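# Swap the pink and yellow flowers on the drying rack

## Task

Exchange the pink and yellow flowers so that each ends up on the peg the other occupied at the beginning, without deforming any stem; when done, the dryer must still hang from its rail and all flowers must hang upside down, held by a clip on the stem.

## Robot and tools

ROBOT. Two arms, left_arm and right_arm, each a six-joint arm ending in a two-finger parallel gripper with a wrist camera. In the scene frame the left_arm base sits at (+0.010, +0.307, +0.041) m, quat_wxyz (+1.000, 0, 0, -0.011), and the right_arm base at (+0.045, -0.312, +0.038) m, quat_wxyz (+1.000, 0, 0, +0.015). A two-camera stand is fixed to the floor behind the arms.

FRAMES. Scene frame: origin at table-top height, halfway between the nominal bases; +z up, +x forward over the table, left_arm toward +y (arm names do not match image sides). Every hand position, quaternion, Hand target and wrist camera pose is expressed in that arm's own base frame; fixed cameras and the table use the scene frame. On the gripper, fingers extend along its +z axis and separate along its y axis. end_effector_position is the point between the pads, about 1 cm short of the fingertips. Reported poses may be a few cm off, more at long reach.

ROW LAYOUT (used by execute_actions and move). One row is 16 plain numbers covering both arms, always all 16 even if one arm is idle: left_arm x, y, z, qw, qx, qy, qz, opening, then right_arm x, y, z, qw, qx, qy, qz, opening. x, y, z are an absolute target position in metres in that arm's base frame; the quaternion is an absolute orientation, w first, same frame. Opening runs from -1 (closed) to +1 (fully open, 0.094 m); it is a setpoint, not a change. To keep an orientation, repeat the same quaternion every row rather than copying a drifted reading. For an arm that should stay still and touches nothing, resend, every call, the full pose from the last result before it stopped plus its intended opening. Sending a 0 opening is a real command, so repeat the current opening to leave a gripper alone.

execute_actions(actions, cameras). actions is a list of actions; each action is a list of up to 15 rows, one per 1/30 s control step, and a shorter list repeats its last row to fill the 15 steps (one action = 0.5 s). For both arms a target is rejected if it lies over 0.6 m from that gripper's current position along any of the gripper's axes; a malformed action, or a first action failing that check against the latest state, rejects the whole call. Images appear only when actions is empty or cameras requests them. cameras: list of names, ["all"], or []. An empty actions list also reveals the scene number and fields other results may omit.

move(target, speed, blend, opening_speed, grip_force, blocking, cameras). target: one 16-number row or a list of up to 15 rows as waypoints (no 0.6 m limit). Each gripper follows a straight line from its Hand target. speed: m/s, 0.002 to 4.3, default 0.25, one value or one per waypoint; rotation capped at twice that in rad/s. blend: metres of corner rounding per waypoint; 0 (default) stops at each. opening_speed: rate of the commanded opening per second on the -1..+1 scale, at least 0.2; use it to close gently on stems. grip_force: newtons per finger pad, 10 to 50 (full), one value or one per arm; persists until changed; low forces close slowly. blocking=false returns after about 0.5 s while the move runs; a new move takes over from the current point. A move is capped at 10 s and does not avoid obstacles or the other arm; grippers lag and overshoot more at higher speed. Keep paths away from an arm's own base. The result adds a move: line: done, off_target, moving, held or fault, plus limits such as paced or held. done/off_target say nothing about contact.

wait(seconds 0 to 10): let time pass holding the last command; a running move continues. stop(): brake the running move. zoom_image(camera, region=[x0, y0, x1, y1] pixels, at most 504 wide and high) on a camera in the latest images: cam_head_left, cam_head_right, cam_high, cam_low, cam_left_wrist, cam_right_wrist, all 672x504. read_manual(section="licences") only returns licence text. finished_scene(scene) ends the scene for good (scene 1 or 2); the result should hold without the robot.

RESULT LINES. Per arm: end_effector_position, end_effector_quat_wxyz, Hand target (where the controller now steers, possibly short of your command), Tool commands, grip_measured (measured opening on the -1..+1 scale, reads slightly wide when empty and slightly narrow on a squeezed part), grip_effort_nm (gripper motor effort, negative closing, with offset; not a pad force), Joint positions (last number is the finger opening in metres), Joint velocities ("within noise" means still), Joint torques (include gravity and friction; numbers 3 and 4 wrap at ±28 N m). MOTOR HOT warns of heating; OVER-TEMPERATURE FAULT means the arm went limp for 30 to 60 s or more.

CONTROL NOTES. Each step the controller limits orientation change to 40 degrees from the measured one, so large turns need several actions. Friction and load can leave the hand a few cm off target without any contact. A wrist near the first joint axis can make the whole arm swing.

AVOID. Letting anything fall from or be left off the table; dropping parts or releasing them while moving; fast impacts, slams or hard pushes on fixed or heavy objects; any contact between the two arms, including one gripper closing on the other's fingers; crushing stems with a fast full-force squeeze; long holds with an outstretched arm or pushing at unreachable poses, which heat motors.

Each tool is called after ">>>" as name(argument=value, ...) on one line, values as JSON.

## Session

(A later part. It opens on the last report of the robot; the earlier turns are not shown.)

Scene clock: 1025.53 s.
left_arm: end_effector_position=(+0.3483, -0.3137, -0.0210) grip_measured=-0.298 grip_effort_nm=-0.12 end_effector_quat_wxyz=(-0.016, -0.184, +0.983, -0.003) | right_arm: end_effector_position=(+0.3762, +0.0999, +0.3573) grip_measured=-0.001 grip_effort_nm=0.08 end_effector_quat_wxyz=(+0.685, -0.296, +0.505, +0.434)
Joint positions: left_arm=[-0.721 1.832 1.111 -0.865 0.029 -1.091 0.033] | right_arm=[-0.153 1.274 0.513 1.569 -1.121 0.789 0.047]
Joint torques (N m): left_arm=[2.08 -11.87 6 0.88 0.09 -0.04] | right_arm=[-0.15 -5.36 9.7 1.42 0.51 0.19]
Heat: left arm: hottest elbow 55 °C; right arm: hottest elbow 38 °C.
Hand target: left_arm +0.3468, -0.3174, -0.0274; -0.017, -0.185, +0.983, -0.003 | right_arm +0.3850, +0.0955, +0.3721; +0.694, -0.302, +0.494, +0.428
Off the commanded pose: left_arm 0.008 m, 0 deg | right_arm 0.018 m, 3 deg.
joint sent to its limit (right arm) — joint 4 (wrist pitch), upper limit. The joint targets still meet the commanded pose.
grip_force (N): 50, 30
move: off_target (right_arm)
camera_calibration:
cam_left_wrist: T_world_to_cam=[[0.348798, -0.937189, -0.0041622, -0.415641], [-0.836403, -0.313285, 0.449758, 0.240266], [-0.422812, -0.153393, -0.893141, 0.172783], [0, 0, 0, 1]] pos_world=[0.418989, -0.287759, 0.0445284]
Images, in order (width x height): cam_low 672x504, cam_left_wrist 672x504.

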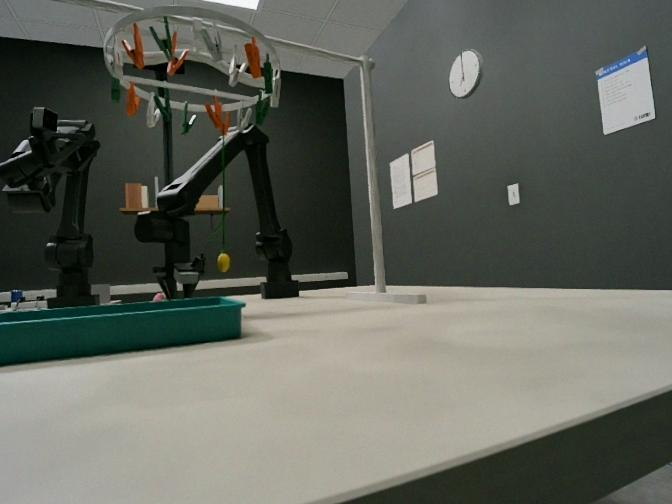

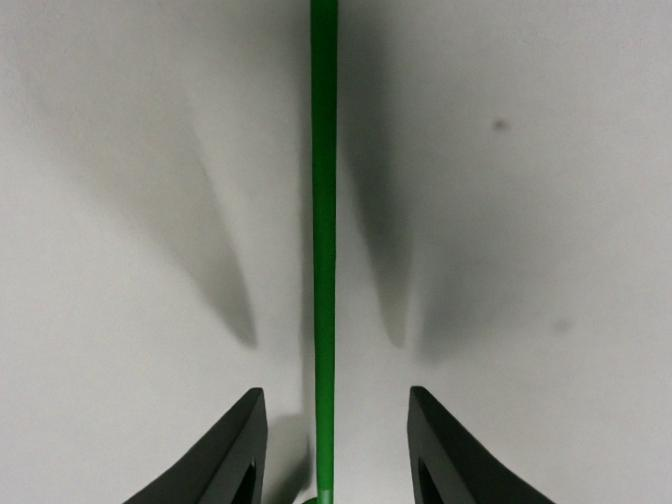

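>>> move(target=[[0.347, -0.3115, -0.0335, -0.0171, -0.1848, 0.9826, -0.0032, -0.3, 0.3858, 0.0953, 0.372, 0.6947, -0.3040, 0.4864, 0.4341, 0.0]], speed=0.03, cameras=["cam_left_wrist"])

Scene clock: 1030.97 s.
left_arm: end_effector_position=(+0.3465, -0.3121, -0.0251) grip_measured=-0.298 grip_effort_nm=-0.12 end_effector_quat_wxyz=(-0.014, -0.184, +0.983, -0.005) | right_arm: end_effector_position=(+0.3762, +0.0999, +0.3573) grip_measured=-0.001 grip_effort_nm=0.08 end_effector_quat_wxyz=(+0.685, -0.296, +0.505, +0.434)
Joint positions: left_arm=[-0.721 1.832 1.097 -0.845 0.029 -1.091 0.033] | right_arm=[-0.153 1.274 0.513 1.569 -1.121 0.789 0.047]
Joint torques (N m): left_arm=[2.67 -11.58 5.76 0.95 0.08 0.07] | right_arm=[-0.09 -5.48 9.69 1.48 0.5 0.19]
Heat: left arm: hottest elbow 54 °C; right arm: hottest elbow 39 °C.
Hand target: left_arm +0.3468, -0.3114, -0.0334; -0.017, -0.185, +0.983, -0.003 | right_arm +0.3850, +0.0955, +0.3721; +0.694, -0.302, +0.494, +0.428
Off the commanded pose: left_arm 0.008 m, 0 deg | right_arm 0.018 m, 3 deg.
joint sent to its limit (right arm) — joint 4 (wrist pitch), upper limit. The joint targets still meet the commanded pose.
grip_force (N): 50, 30
move: off_target (right_arm)
camera_calibration:
cam_left_wrist: T_world_to_cam=[[0.348879, -0.937168, 0.000250216, -0.413472], [-0.838084, -0.311874, 0.447605, 0.242097], [-0.419403, -0.15637, -0.894231, 0.166504], [0, 0, 0, 1]] pos_world=[0.416981, -0.285953, 0.0406327]
Images, in order (width x height): cam_left_wrist 672x504.

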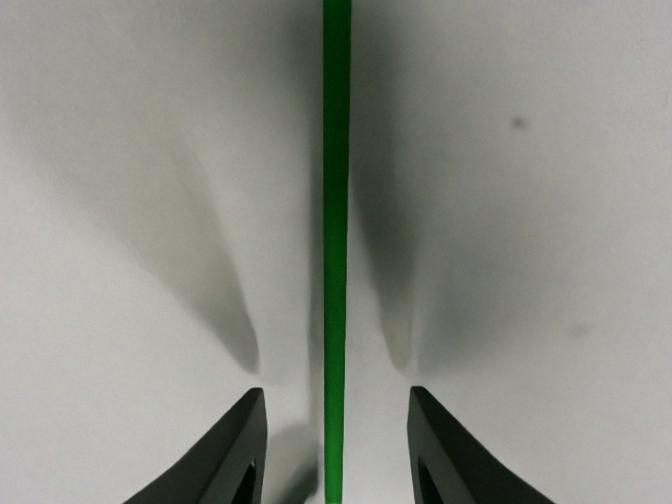

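>>> move(target=[[0.347, -0.3115, -0.0355, -0.0171, -0.1848, 0.9826, -0.0032, -1, 0.3858, 0.0953, 0.372, 0.6947, -0.3040, 0.4864, 0.4341, 0.0]], speed=0.03, grip_force=[25, 50], opening_speed=0.4, cameras=["cam_left_wrist"])

Scene clock: 1036.37 s.
left_arm: end_effector_position=(+0.3470, -0.3126, -0.0266) grip_measured=-0.930 grip_effort_nm=-0.54 end_effector_quat_wxyz=(-0.014, -0.184, +0.983, -0.006) | right_arm: end_effector_position=(+0.3762, +0.0999, +0.3573) grip_measured=-0.001 grip_effort_nm=0.08 end_effector_quat_wxyz=(+0.685, -0.296, +0.505, +0.434)
Joint positions: left_arm=[-0.721 1.835 1.097 -0.84 0.029 -1.091 0.003] | right_arm=[-0.153 1.274 0.513 1.569 -1.121 0.789 0.047]
Joint torques (N m): left_arm=[2.67 -11.63 5.65 0.88 0.08 0.07] | right_arm=[0.15 -5.36 9.76 1.5 0.49 0.18]
Heat: left arm: hottest elbow 53 °C; right arm: hottest elbow 39 °C.
Hand target: left_arm +0.3468, -0.3114, -0.0353; -0.017, -0.185, +0.983, -0.003 | right_arm +0.3850, +0.0955, +0.3721; +0.694, -0.302, +0.494, +0.428
Off the commanded pose: left_arm 0.009 m, 1 deg | right_arm 0.018 m, 3 deg.
joint sent to its limit (right arm) — joint 4 (wrist pitch), upper limit. The joint targets still meet the commanded pose.
grip_force (N): 25, 50
move: off_target (right_arm)
camera_calibration:
cam_left_wrist: T_world_to_cam=[[0.348905, -0.937157, 0.00156263, -0.414043], [-0.838571, -0.311457, 0.446982, 0.243324], [-0.418406, -0.157265, -0.894541, 0.164608], [0, 0, 0, 1]] pos_world=[0.417379, -0.286351, 0.0391339]
Images, in order (width x height): cam_left_wrist 672x504.

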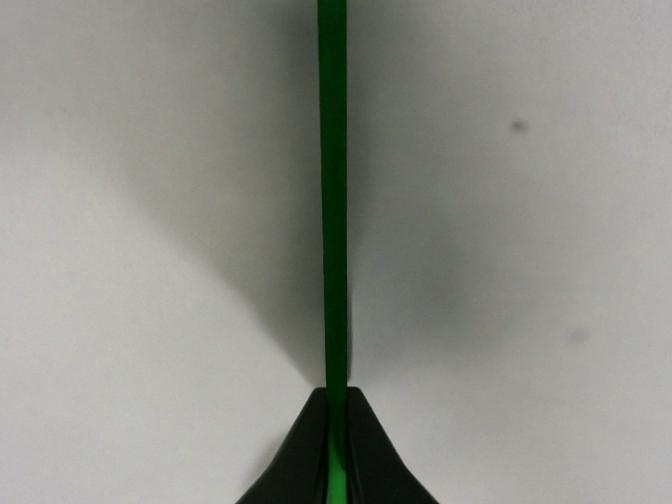

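>>> move(target=[[0.347, -0.3115, 0.09, -0.0171, -0.1848, 0.9826, -0.0032, -1, 0.3858, 0.0953, 0.372, 0.6947, -0.3040, 0.4864, 0.4341, 0.0], [0.31, -0.31, 0.19, 0.4226, 0.0, 0.9063, 0.0, -1, 0.3858, 0.0953, 0.372, 0.6947, -0.3040, 0.4864, 0.4341, 0.0], [0.355, -0.305, 0.20, 0.6942, 0.1995, 0.6588, -0.2103, -1, 0.3858, 0.0953, 0.372, 0.6947, -0.3040, 0.4864, 0.4341, 0.0]], speed=[0.08, 0.25, 0.25], blend=[0.02, 0.03, 0], cameras=["all"])

Scene clock: 1059.37 s.
left_arm: end_effector_position=(+0.3516, -0.3074, +0.2005) grip_measured=-0.931 grip_effort_nm=-0.60 end_effector_quat_wxyz=(+0.689, +0.200, +0.662, -0.215) | right_arm: end_effector_position=(+0.3762, +0.0999, +0.3573) grip_measured=-0.001 grip_effort_nm=0.08 end_effector_quat_wxyz=(+0.685, -0.296, +0.505, +0.434)
Joint positions: left_arm=[-0.789 1.392 0.372 1.063 -0.194 -0.001 0.003] | right_arm=[-0.153 1.274 0.513 1.569 -1.121 0.789 0.047]
Joint torques (N m): left_arm=[3.25 -5.3 5.44 2.97 0.15 0.17] | right_arm=[-0.03 -5.19 9.7 1.47 0.5 0.19]
Heat: left arm: hottest elbow 50 °C; right arm: hottest elbow 39 °C.
Hand target: left_arm +0.3549, -0.3049, +0.1999; +0.694, +0.200, +0.659, -0.210 | right_arm +0.3850, +0.0955, +0.3721; +0.694, -0.302, +0.494, +0.428
Off the commanded pose: left_arm 0.004 m, 1 deg | right_arm 0.018 m, 3 deg.
joint sent to its limit (right arm) — joint 4 (wrist pitch), upper limit. The joint targets still meet the commanded pose.
grip_force (N): 25, 50
move: off_target (right_arm)
camera_calibration:
cam_left_wrist: T_world_to_cam=[[-0.556049, -0.831139, -0.00410914, -0.0593077], [-0.314872, 0.215226, -0.92441, 0.399966], [0.769197, -0.512724, -0.381379, -0.259252], [0, 0, 0, 1]] pos_world=[0.292376, -0.268301, 0.270615]
cam_right_wrist: T_world_to_cam=[[0.894798, -0.445951, -0.0215589, -0.285402], [-0.067428, -0.0872449, -0.993902, 0.429499], [0.441351, 0.890795, -0.108136, -0.127598], [0, 0, 0, 1]] pos_world=[0.340653, 0.02386, 0.406929]

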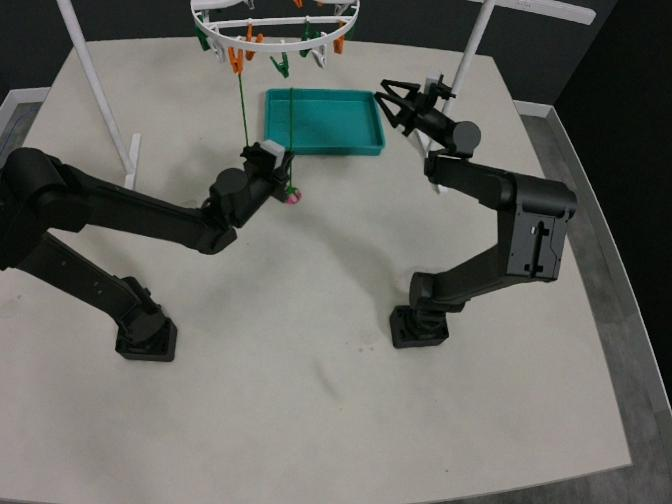

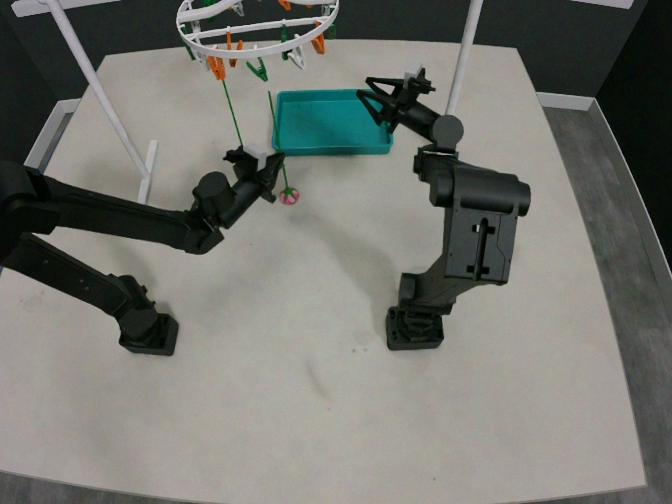

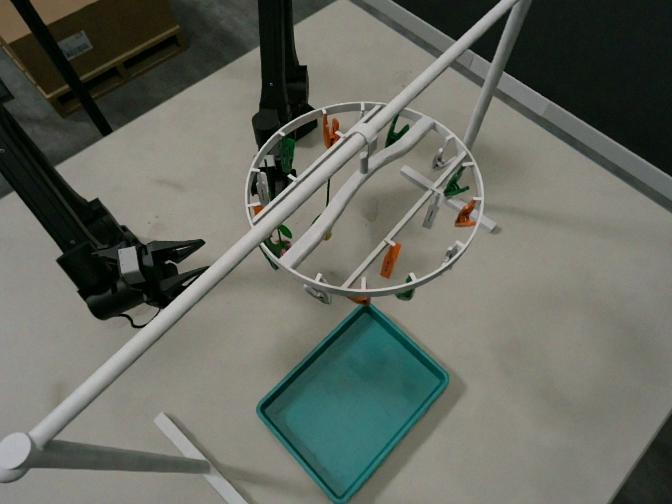

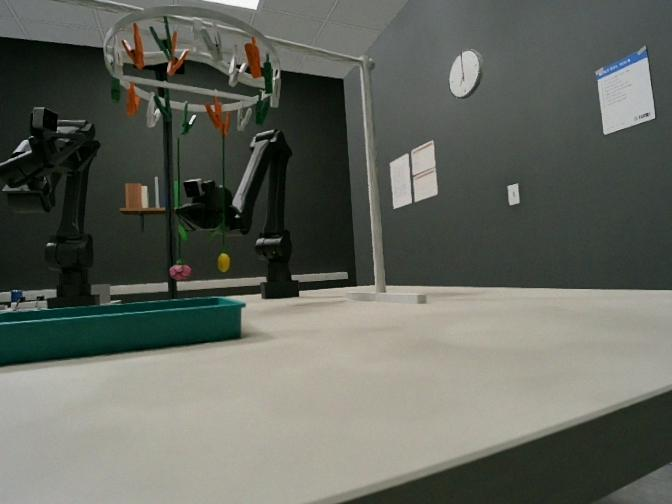

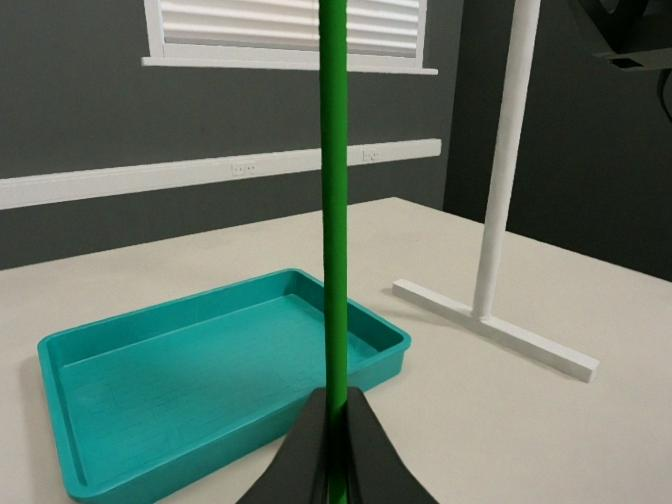

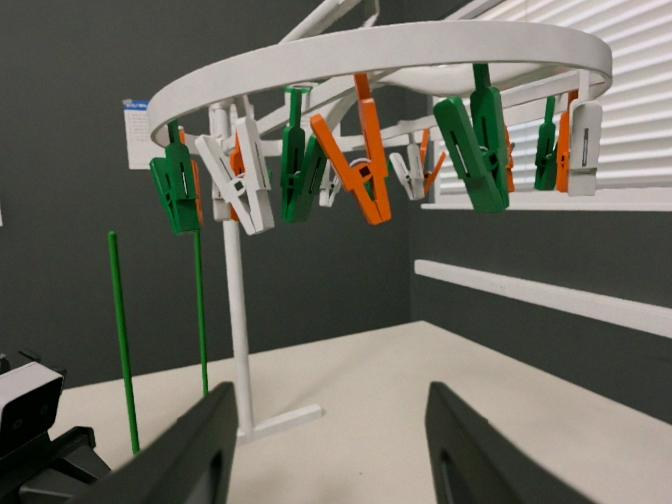

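>>> zoom_image(camera="cam_right_wrist", region=[260, 50, 440, 250])

Scaled by 2.520 from the camera's 672x504 image, which has a finer 960x720 frame.

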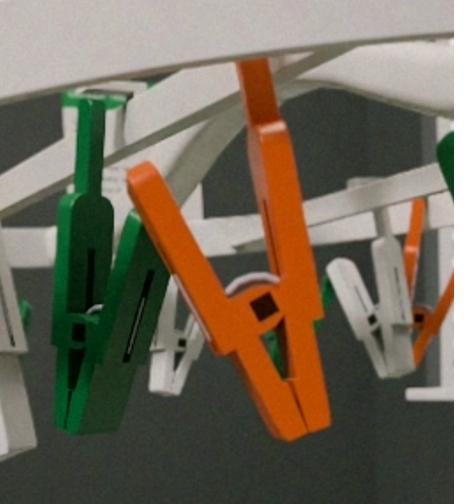

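>>> move(target=[[0.355, -0.305, 0.20, 0.6942, 0.1995, 0.6588, -0.2103, -1, 0.429, 0.180, 0.4473, 0.6953, -0.3046, 0.4690, 0.4515, 0.02]], speed=0.12, cameras=["cam_right_wrist"])

Scene clock: 1072.97 s.
left_arm: end_effector_position=(+0.3516, -0.3074, +0.2006) grip_measured=-0.931 grip_effort_nm=-0.60 end_effector_quat_wxyz=(+0.690, +0.200, +0.662, -0.215) | right_arm: end_effector_position=(+0.4225, +0.1751, +0.4255) grip_measured=+0.019 grip_effort_nm=0.08 end_effector_quat_wxyz=(+0.684, -0.291, +0.487, +0.460)
Joint positions: left_arm=[-0.789 1.392 0.372 1.064 -0.194 0 0.003] | right_arm=[0.08 1.247 0.718 1.184 -0.945 0.61 0.048]
Joint torques (N m): left_arm=[3.25 -5.25 5.42 3 0.14 0.17] | right_arm=[1.32 -7.53 11.66 0.95 0.4 -0.12]
Heat: left arm: hottest elbow 49 °C; right arm: hottest elbow 40 °C.
Hand target: left_arm +0.3549, -0.3049, +0.2000; +0.694, +0.200, +0.659, -0.210 | right_arm +0.4277, +0.1795, +0.4469; +0.695, -0.304, +0.469, +0.452
Off the commanded pose: left_arm 0.004 m, 1 deg | right_arm 0.023 m, 3 deg.
grip_force (N): 25, 50
move: off_target (right_arm)
camera_calibration:
cam_right_wrist: T_world_to_cam=[[0.912831, -0.406462, -0.0390906, -0.299022], [-0.0612435, -0.0416316, -0.997254, 0.497802], [0.403719, 0.912719, -0.0628958, -0.214767], [0, 0, 0, 1]] pos_world=[0.390149, 0.0952055, 0.471238]
Images, in order (width x height): cam_right_wrist 672x504.

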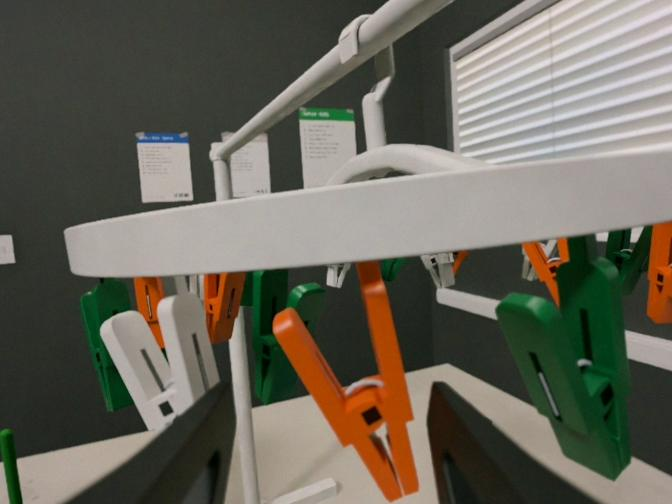

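>>> move(target=[[0.355, -0.305, 0.20, 0.6942, 0.1995, 0.6588, -0.2103, -1, 0.4445, 0.2185, 0.4500, 0.6953, -0.3046, 0.4690, 0.4515, 0.02]], speed=0.07, cameras=["cam_right_wrist"])

Scene clock: 1079.57 s.
left_arm: end_effector_position=(+0.3516, -0.3074, +0.2006) grip_measured=-0.931 grip_effort_nm=-0.60 end_effector_quat_wxyz=(+0.690, +0.200, +0.662, -0.215) | right_arm: end_effector_position=(+0.4361, +0.2126, +0.4301) grip_measured=+0.019 grip_effort_nm=0.08 end_effector_quat_wxyz=(+0.685, -0.294, +0.485, +0.458)
Joint positions: left_arm=[-0.789 1.392 0.372 1.064 -0.194 0 0.003] | right_arm=[0.177 1.277 0.77 1.093 -0.869 0.514 0.048]
Joint torques (N m): left_arm=[3.25 -5.3 5.44 2.99 0.15 0.18] | right_arm=[1.32 -8 11.88 0.99 0.35 -0.14]
Heat: left arm: hottest elbow 49 °C; right arm: hottest elbow 42 °C.
Hand target: left_arm +0.3549, -0.3049, +0.2000; +0.694, +0.200, +0.659, -0.210 | right_arm +0.4432, +0.2180, +0.4496; +0.695, -0.304, +0.469, +0.452
Off the commanded pose: left_arm 0.004 m, 1 deg | right_arm 0.022 m, 3 deg.
grip_force (N): 25, 50
move: off_target (right_arm)
camera_calibration:
cam_right_wrist: T_world_to_cam=[[0.913362, -0.405888, -0.0319945, -0.29932], [-0.0546487, -0.0443445, -0.99752, 0.502708], [0.403463, 0.912846, -0.0626839, -0.254266], [0, 0, 0, 1]] pos_world=[0.403447, 0.132907, 0.475947]
Images, in order (width x height): cam_right_wrist 672x504.

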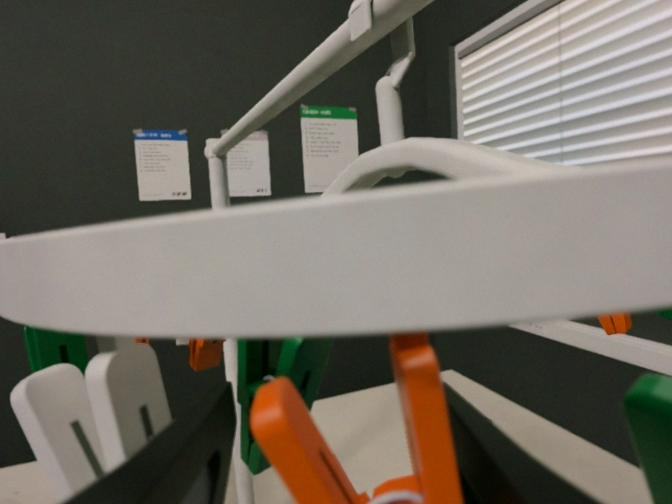

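>>> move(target=[[0.355, -0.305, 0.20, 0.6942, 0.1995, 0.6588, -0.2103, -1, 0.4470, 0.2175, 0.4500, 0.6953, -0.3046, 0.4690, 0.4515, -0.4]], speed=0.05, opening_speed=0.3, cameras=["cam_right_wrist"])

Scene clock: 1083.93 s.
left_arm: end_effector_position=(+0.3516, -0.3074, +0.2006) grip_measured=-0.931 grip_effort_nm=-0.60 end_effector_quat_wxyz=(+0.690, +0.200, +0.662, -0.215) | right_arm: end_effector_position=(+0.4380, +0.2130, +0.4307) grip_measured=-0.398 grip_effort_nm=-0.07 end_effector_quat_wxyz=(+0.685, -0.294, +0.485, +0.458)
Joint positions: left_arm=[-0.789 1.392 0.372 1.064 -0.194 0 0.003] | right_arm=[0.177 1.282 0.776 1.093 -0.869 0.514 0.028]
Joint torques (N m): left_arm=[3.31 -5.3 5.44 2.97 0.15 0.17] | right_arm=[1.03 -7.94 11.97 1.13 0.23 -0.1]
Heat: left arm: hottest elbow 49 °C; right arm: hottest elbow 43 °C.
Hand target: left_arm +0.3549, -0.3049, +0.2000; +0.694, +0.200, +0.659, -0.210 | right_arm +0.4457, +0.2170, +0.4497; +0.695, -0.304, +0.469, +0.452
Off the commanded pose: left_arm 0.004 m, 1 deg | right_arm 0.022 m, 3 deg.
grip_force (N): 25, 50
move: off_target (right_arm)
camera_calibration:
cam_right_wrist: T_world_to_cam=[[0.913328, -0.406038, -0.0310667, -0.301285], [-0.0536525, -0.0443578, -0.997574, 0.502953], [0.403675, 0.912779, -0.0622982, -0.255626], [0, 0, 0, 1]] pos_world=[0.405347, 0.133307, 0.476448]
Images, in order (width x height): cam_right_wrist 672x504.

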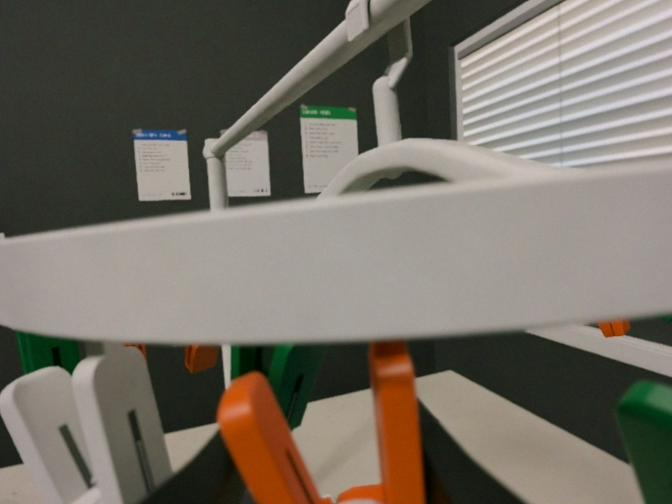

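>>> move(target=[[0.355, -0.305, 0.20, 0.6942, 0.1995, 0.6588, -0.2103, -1, 0.4470, 0.2175, 0.4500, 0.6953, -0.3046, 0.4690, 0.4515, -0.75]], speed=0.05, opening_speed=0.25, cameras=["cam_right_wrist", "cam_left_wrist", "cam_low", "cam_high", "cam_head_left"])

>>> zoom_image(camera="cam_low", region=[110, 80, 210, 180])

>>> zoom_image(camera="cam_high", region=[240, 170, 320, 280])

>>> zoom_image(camera="cam_head_left", region=[270, 20, 370, 140])

Scene clock: 1088.47 s.
left_arm: end_effector_position=(+0.3516, -0.3074, +0.2006) grip_measured=-0.931 grip_effort_nm=-0.60 end_effector_quat_wxyz=(+0.690, +0.200, +0.662, -0.215) | right_arm: end_effector_position=(+0.4383, +0.2130, +0.4317) grip_measured=-0.629 grip_effort_nm=-0.97 end_effector_quat_wxyz=(+0.685, -0.294, +0.484, +0.458)
Joint positions: left_arm=[-0.789 1.392 0.372 1.064 -0.194 0 0.003] | right_arm=[0.177 1.283 0.778 1.093 -0.869 0.514 0.017]
Joint torques (N m): left_arm=[3.25 -5.3 5.45 2.99 0.15 0.18] | right_arm=[0.79 -7.88 11.79 1.16 0.24 -0.1]
Heat: left arm: hottest elbow 48 °C; right arm: hottest elbow 43 °C.
Hand target: left_arm +0.3549, -0.3049, +0.2000; +0.694, +0.200, +0.659, -0.210 | right_arm +0.4459, +0.2171, +0.4496; +0.695, -0.304, +0.469, +0.452
Off the commanded pose: left_arm 0.004 m, 1 deg | right_arm 0.021 m, 2 deg.
grip_force (N): 25, 50
move: off_target (right_arm)
camera_calibration:
cam_left_wrist: T_world_to_cam=[[-0.556099, -0.831104, -0.00441333, -0.0592009], [-0.314463, 0.21532, -0.924527, 0.399995], [0.769329, -0.512741, -0.381091, -0.259335], [0, 0, 0, 1]] pos_world=[0.292376, -0.268301, 0.270714]
cam_right_wrist: T_world_to_cam=[[0.913391, -0.406017, -0.0294501, -0.30224], [-0.051739, -0.0440274, -0.99769, 0.503099], [0.403782, 0.912804, -0.0612211, -0.256212], [0, 0, 0, 1]] pos_world=[0.405547, 0.133307, 0.477351]
Images, in order (width x height): cam_head_left 672x504, cam_high 672x504, cam_low 672x504, cam_left_wrist 672x504, cam_right_wrist 672x504.

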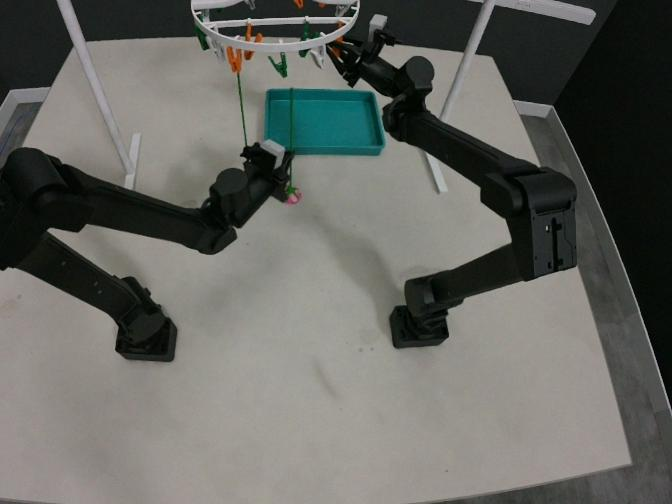

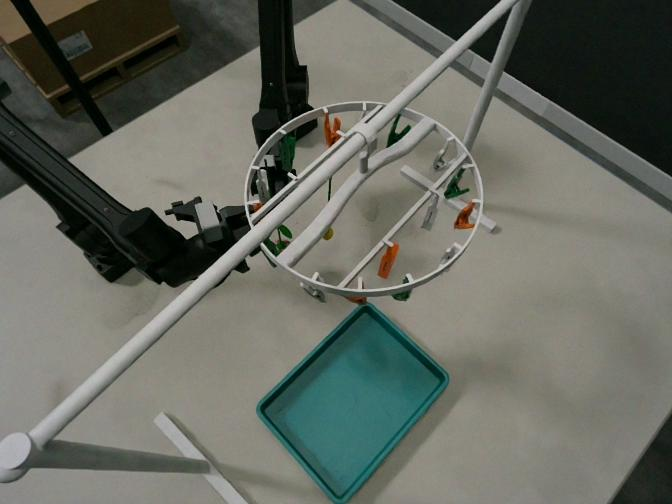

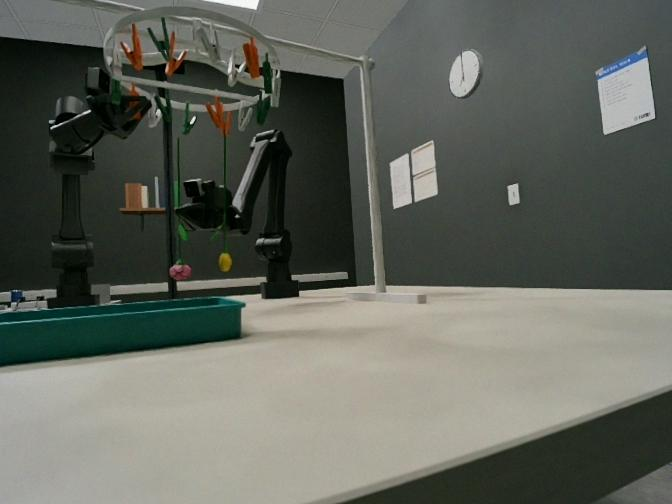

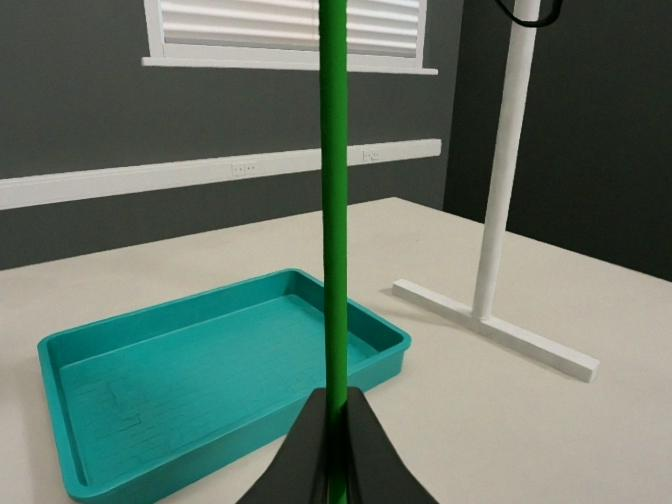

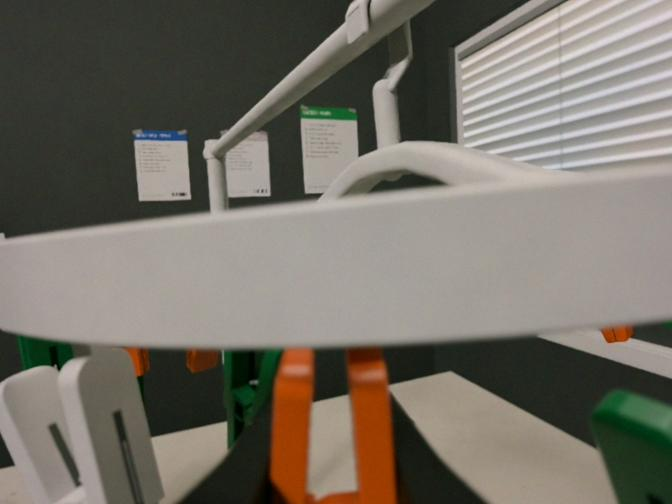

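Scaled by 5.040 from the camera's 672x504 image, which has a finer 960x720 frame.

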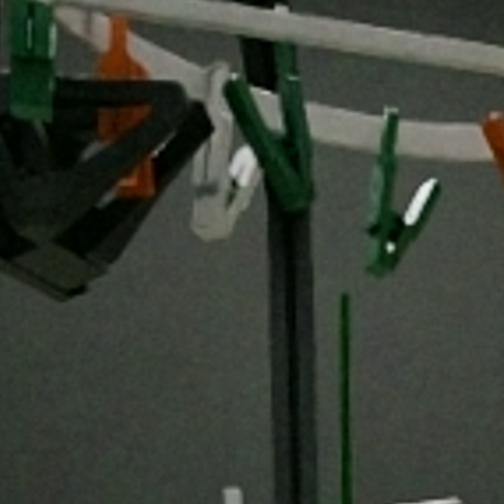

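Scaled by 4.582 from the camera's 672x504 image, which has a finer 960x720 frame.

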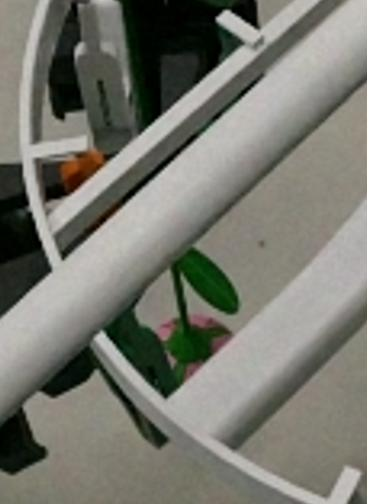

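Scaled by 4.200 from the camera's 672x504 image, which has a finer 960x720 frame.

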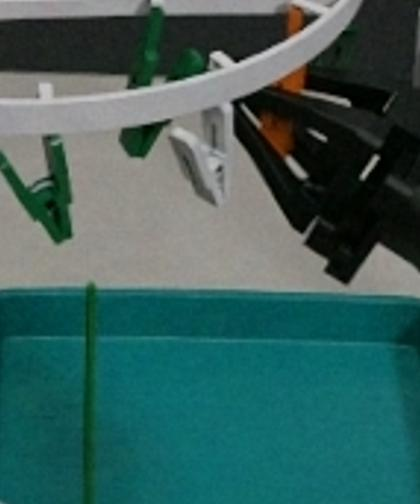

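>>> zoom_image(camera="cam_left_wrist", region=[270, 0, 400, 130])

>>> zoom_image(camera="cam_left_wrist", region=[270, 374, 400, 504])

Scaled by 3.877 from the camera's 672x504 image, which has a finer 960x720 frame.

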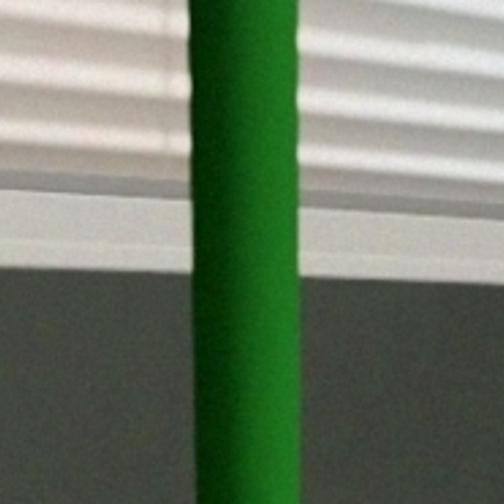

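Scaled by 3.877 from the camera's 672x504 image, which has a finer 960x720 frame.

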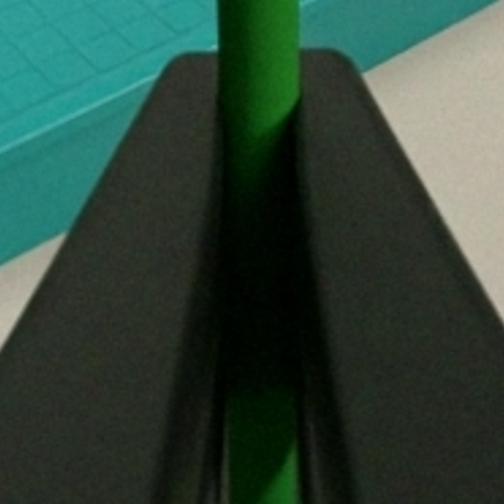

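>>> zoom_image(camera="cam_low", region=[110, 80, 160, 140])

>>> zoom_image(camera="cam_head_left", region=[310, 10, 370, 80])

>>> zoom_image(camera="cam_high", region=[240, 180, 290, 240])

Scaled by 8.400 from the camera's 672x504 image, which has a finer 960x720 frame.

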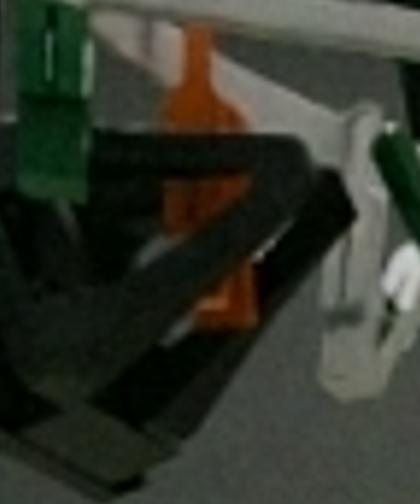

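Scaled by 7.200 from the camera's 672x504 image, which has a finer 960x720 frame.

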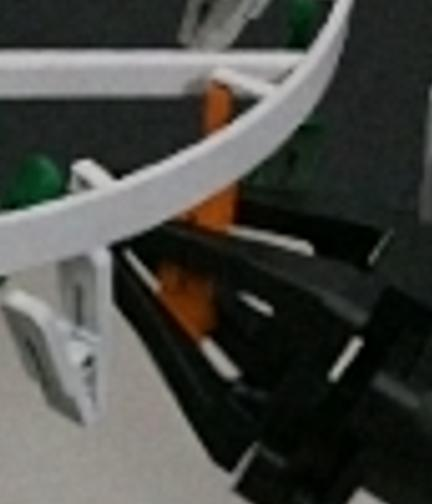

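Scaled by 8.400 from the camera's 672x504 image, which has a finer 960x720 frame.

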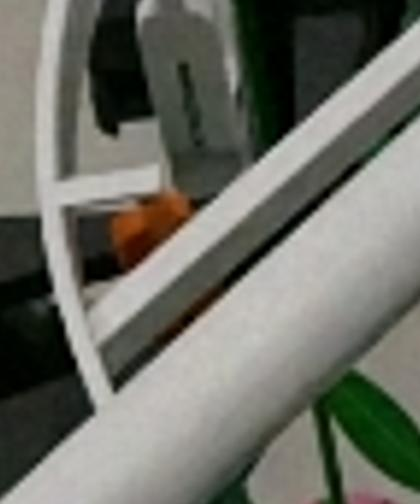

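>>> move(target=[[0.355, -0.305, 0.176, 0.6942, 0.1995, 0.6588, -0.2103, -1, 0.4470, 0.2175, 0.4500, 0.6953, -0.3046, 0.4690, 0.4515, -0.75], [0.466, -0.391, 0.180, 0.6942, 0.1995, 0.6588, -0.2103, -1, 0.4470, 0.2175, 0.4500, 0.6953, -0.3046, 0.4690, 0.4515, -0.75]], speed=0.1, cameras=["cam_left_wrist", "cam_low", "cam_high", "cam_head_left", "cam_right_wrist"])

>>> zoom_image(camera="cam_low", region=[100, 80, 180, 160])

>>> zoom_image(camera="cam_high", region=[240, 180, 310, 260])

>>> zoom_image(camera="cam_head_left", region=[300, 20, 370, 110])

Scene clock: 1139.33 s.
left_arm: end_effector_position=(+0.4518, -0.3854, +0.1741) grip_measured=-0.931 grip_effort_nm=-0.60 end_effector_quat_wxyz=(+0.688, +0.201, +0.664, -0.214) | right_arm: end_effector_position=(+0.4383, +0.2130, +0.4317) grip_measured=-0.636 grip_effort_nm=-1.03 end_effector_quat_wxyz=(+0.685, -0.294, +0.484, +0.458)
Joint positions: left_arm=[-0.751 1.737 0.705 1.071 -0.155 0 0.003] | right_arm=[0.177 1.283 0.778 1.093 -0.869 0.514 0.017]
Joint torques (N m): left_arm=[3.31 -9.99 8.14 1.69 0.14 0.15] | right_arm=[0.85 -7.82 11.77 1.18 0.24 -0.1]
Heat: left arm: hottest elbow 47 °C; right arm: hottest elbow 50 °C.
Hand target: left_arm +0.4654, -0.3905, +0.1801; +0.694, +0.200, +0.659, -0.210 | right_arm +0.4459, +0.2171, +0.4496; +0.695, -0.304, +0.469, +0.452
Off the commanded pose: left_arm 0.016 m, 1 deg | right_arm 0.021 m, 2 deg.
grip_force (N): 25, 50
move: off_target (left_arm, right_arm)
camera_calibration:
cam_left_wrist: T_world_to_cam=[[-0.556359, -0.830912, -0.00712726, -0.0677259], [-0.317044, 0.220198, -0.922495, 0.42651], [0.768081, -0.510978, -0.385944, -0.384378], [0, 0, 0, 1]] pos_world=[0.392776, -0.3466, 0.244622]
cam_right_wrist: T_world_to_cam=[[0.913391, -0.406017, -0.0294501, -0.30224], [-0.051739, -0.0440274, -0.99769, 0.503099], [0.403782, 0.912804, -0.0612211, -0.256212], [0, 0, 0, 1]] pos_world=[0.405547, 0.133307, 0.477351]
Images, in order (width x height): cam_head_left 672x504, cam_high 672x504, cam_low 672x504, cam_left_wrist 672x504, cam_right_wrist 672x504.

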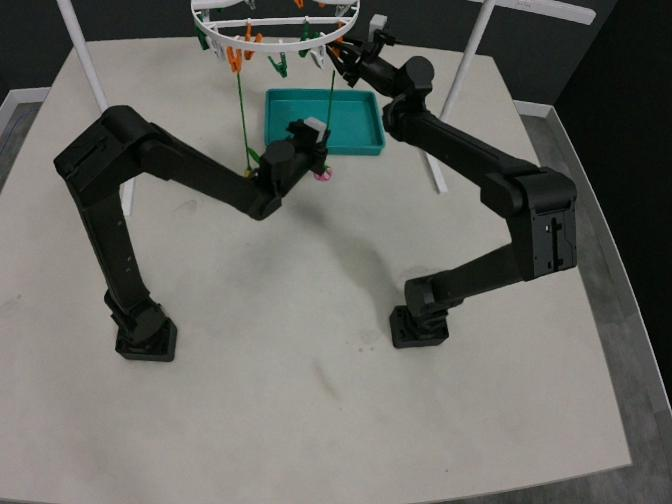

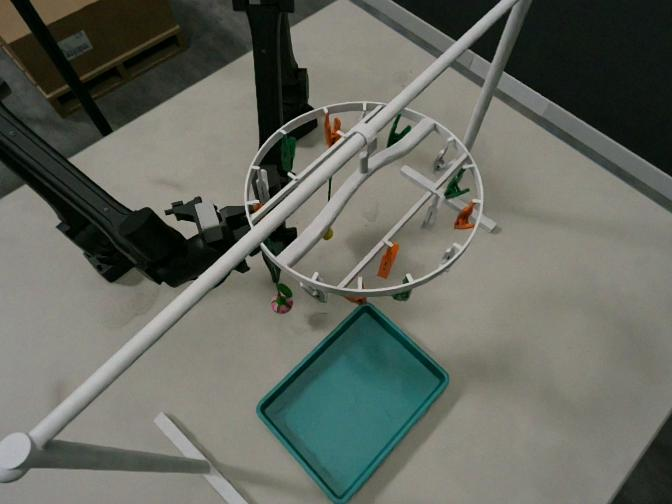

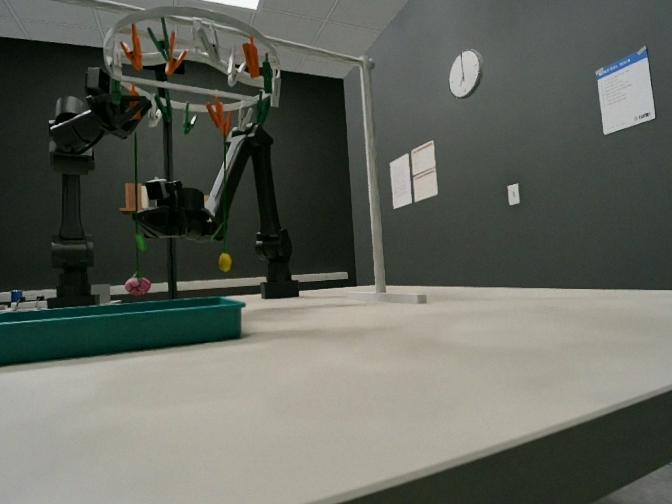

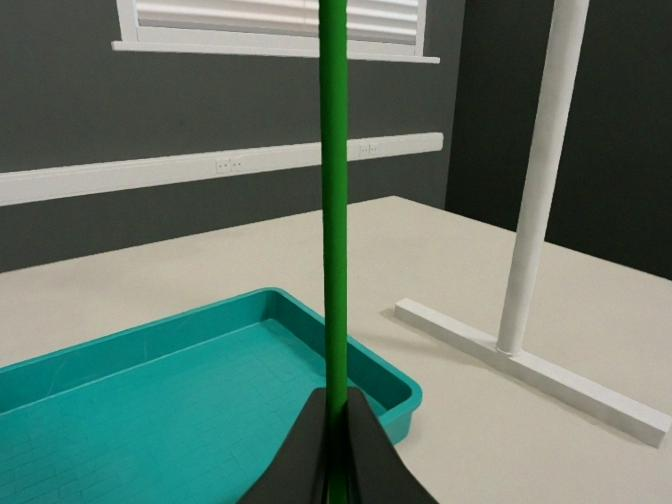

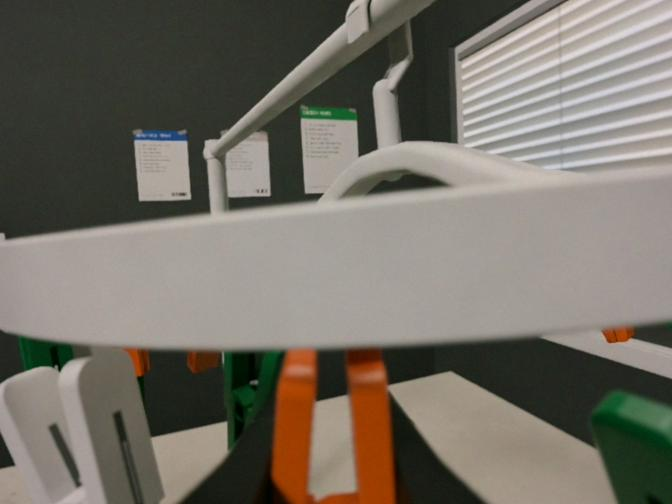

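Scaled by 6.300 from the camera's 672x504 image, which has a finer 960x720 frame.

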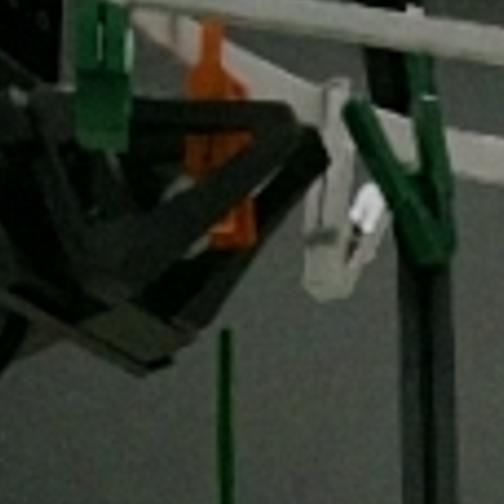

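Scaled by 6.300 from the camera's 672x504 image, which has a finer 960x720 frame.

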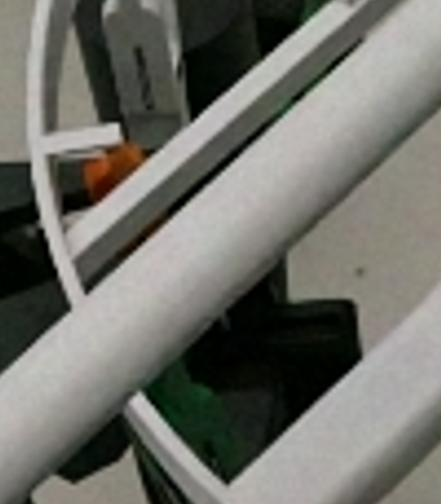

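Scaled by 5.600 from the camera's 672x504 image, which has a finer 960x720 frame.

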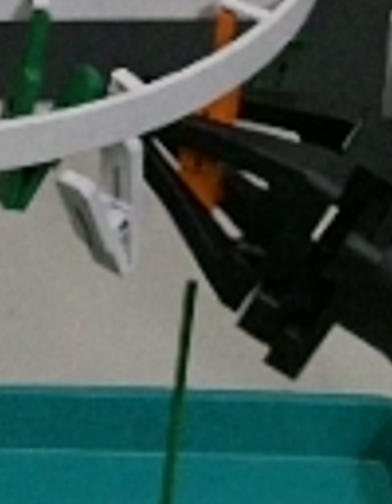

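>>> move(target=[[0.4775, -0.3912, 0.181, 0.6942, 0.1995, 0.6588, -0.2103, -1, 0.4470, 0.2175, 0.4500, 0.6953, -0.3046, 0.4690, 0.4515, -0.75]], speed=0.05, cameras=["cam_low", "cam_head_left"])

>>> zoom_image(camera="cam_low", region=[110, 90, 160, 150])

>>> zoom_image(camera="cam_head_left", region=[310, 30, 360, 90])

Scene clock: 1157.40 s.
left_arm: end_effector_position=(+0.4632, -0.3857, +0.1750) grip_measured=-0.931 grip_effort_nm=-0.60 end_effector_quat_wxyz=(+0.688, +0.201, +0.664, -0.213) | right_arm: end_effector_position=(+0.4383, +0.2130, +0.4317) grip_measured=-0.636 grip_effort_nm=-1.03 end_effector_quat_wxyz=(+0.685, -0.294, +0.484, +0.458)
Joint positions: left_arm=[-0.733 1.749 0.73 1.058 -0.138 0 0.003] | right_arm=[0.177 1.283 0.778 1.093 -0.869 0.514 0.017]
Joint torques (N m): left_arm=[3.25 -10.17 8.25 1.81 0.14 0.14] | right_arm=[0.91 -7.77 11.84 1.16 0.25 -0.1]
Heat: left arm: hottest elbow 47 °C; right arm: hottest elbow 51 °C.
Hand target: left_arm +0.4770, -0.3906, +0.1811; +0.694, +0.200, +0.659, -0.210 | right_arm +0.4459, +0.2171, +0.4496; +0.695, -0.304, +0.469, +0.452
Off the commanded pose: left_arm 0.016 m, 1 deg | right_arm 0.021 m, 2 deg.
grip_force (N): 25, 50
move: off_target (left_arm, right_arm)
Images, in order (width x height): cam_head_left 672x504, cam_low 672x504.

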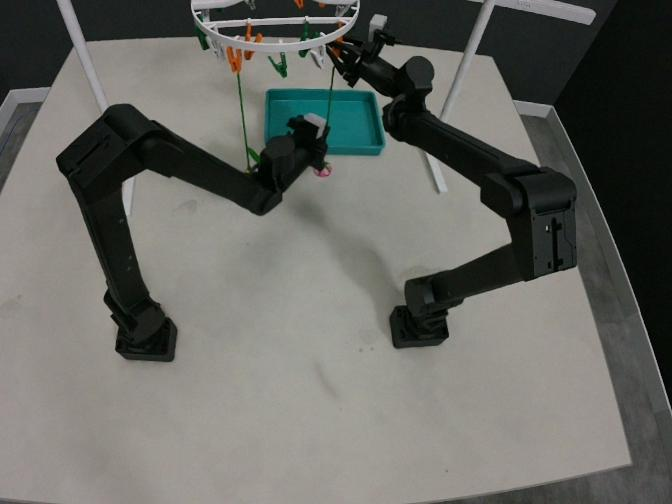

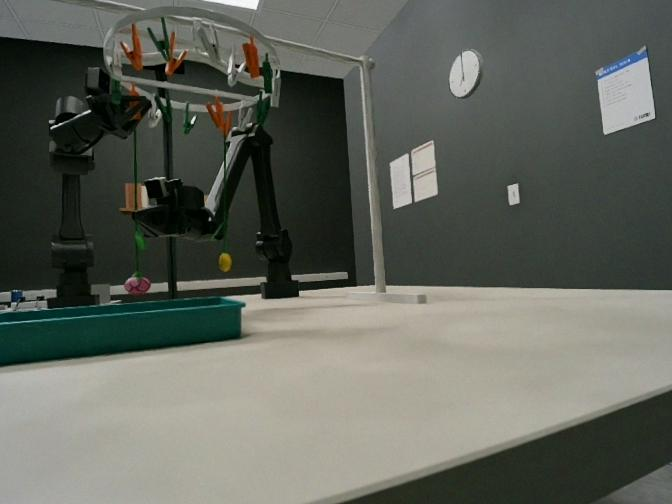

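Scaled by 8.400 from the camera's 672x504 image, which has a finer 960x720 frame.

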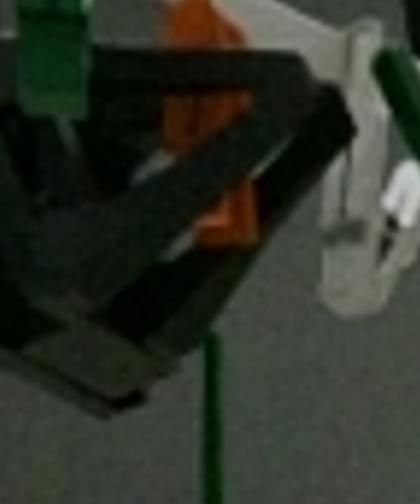

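Scaled by 8.400 from the camera's 672x504 image, which has a finer 960x720 frame.

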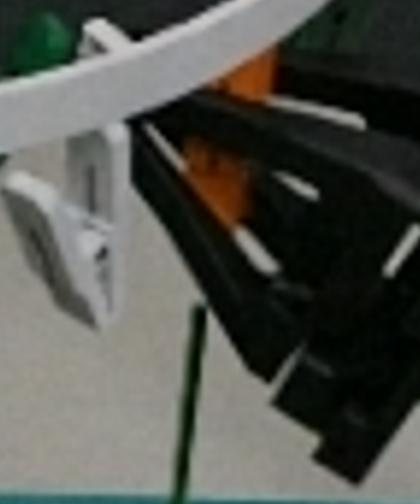

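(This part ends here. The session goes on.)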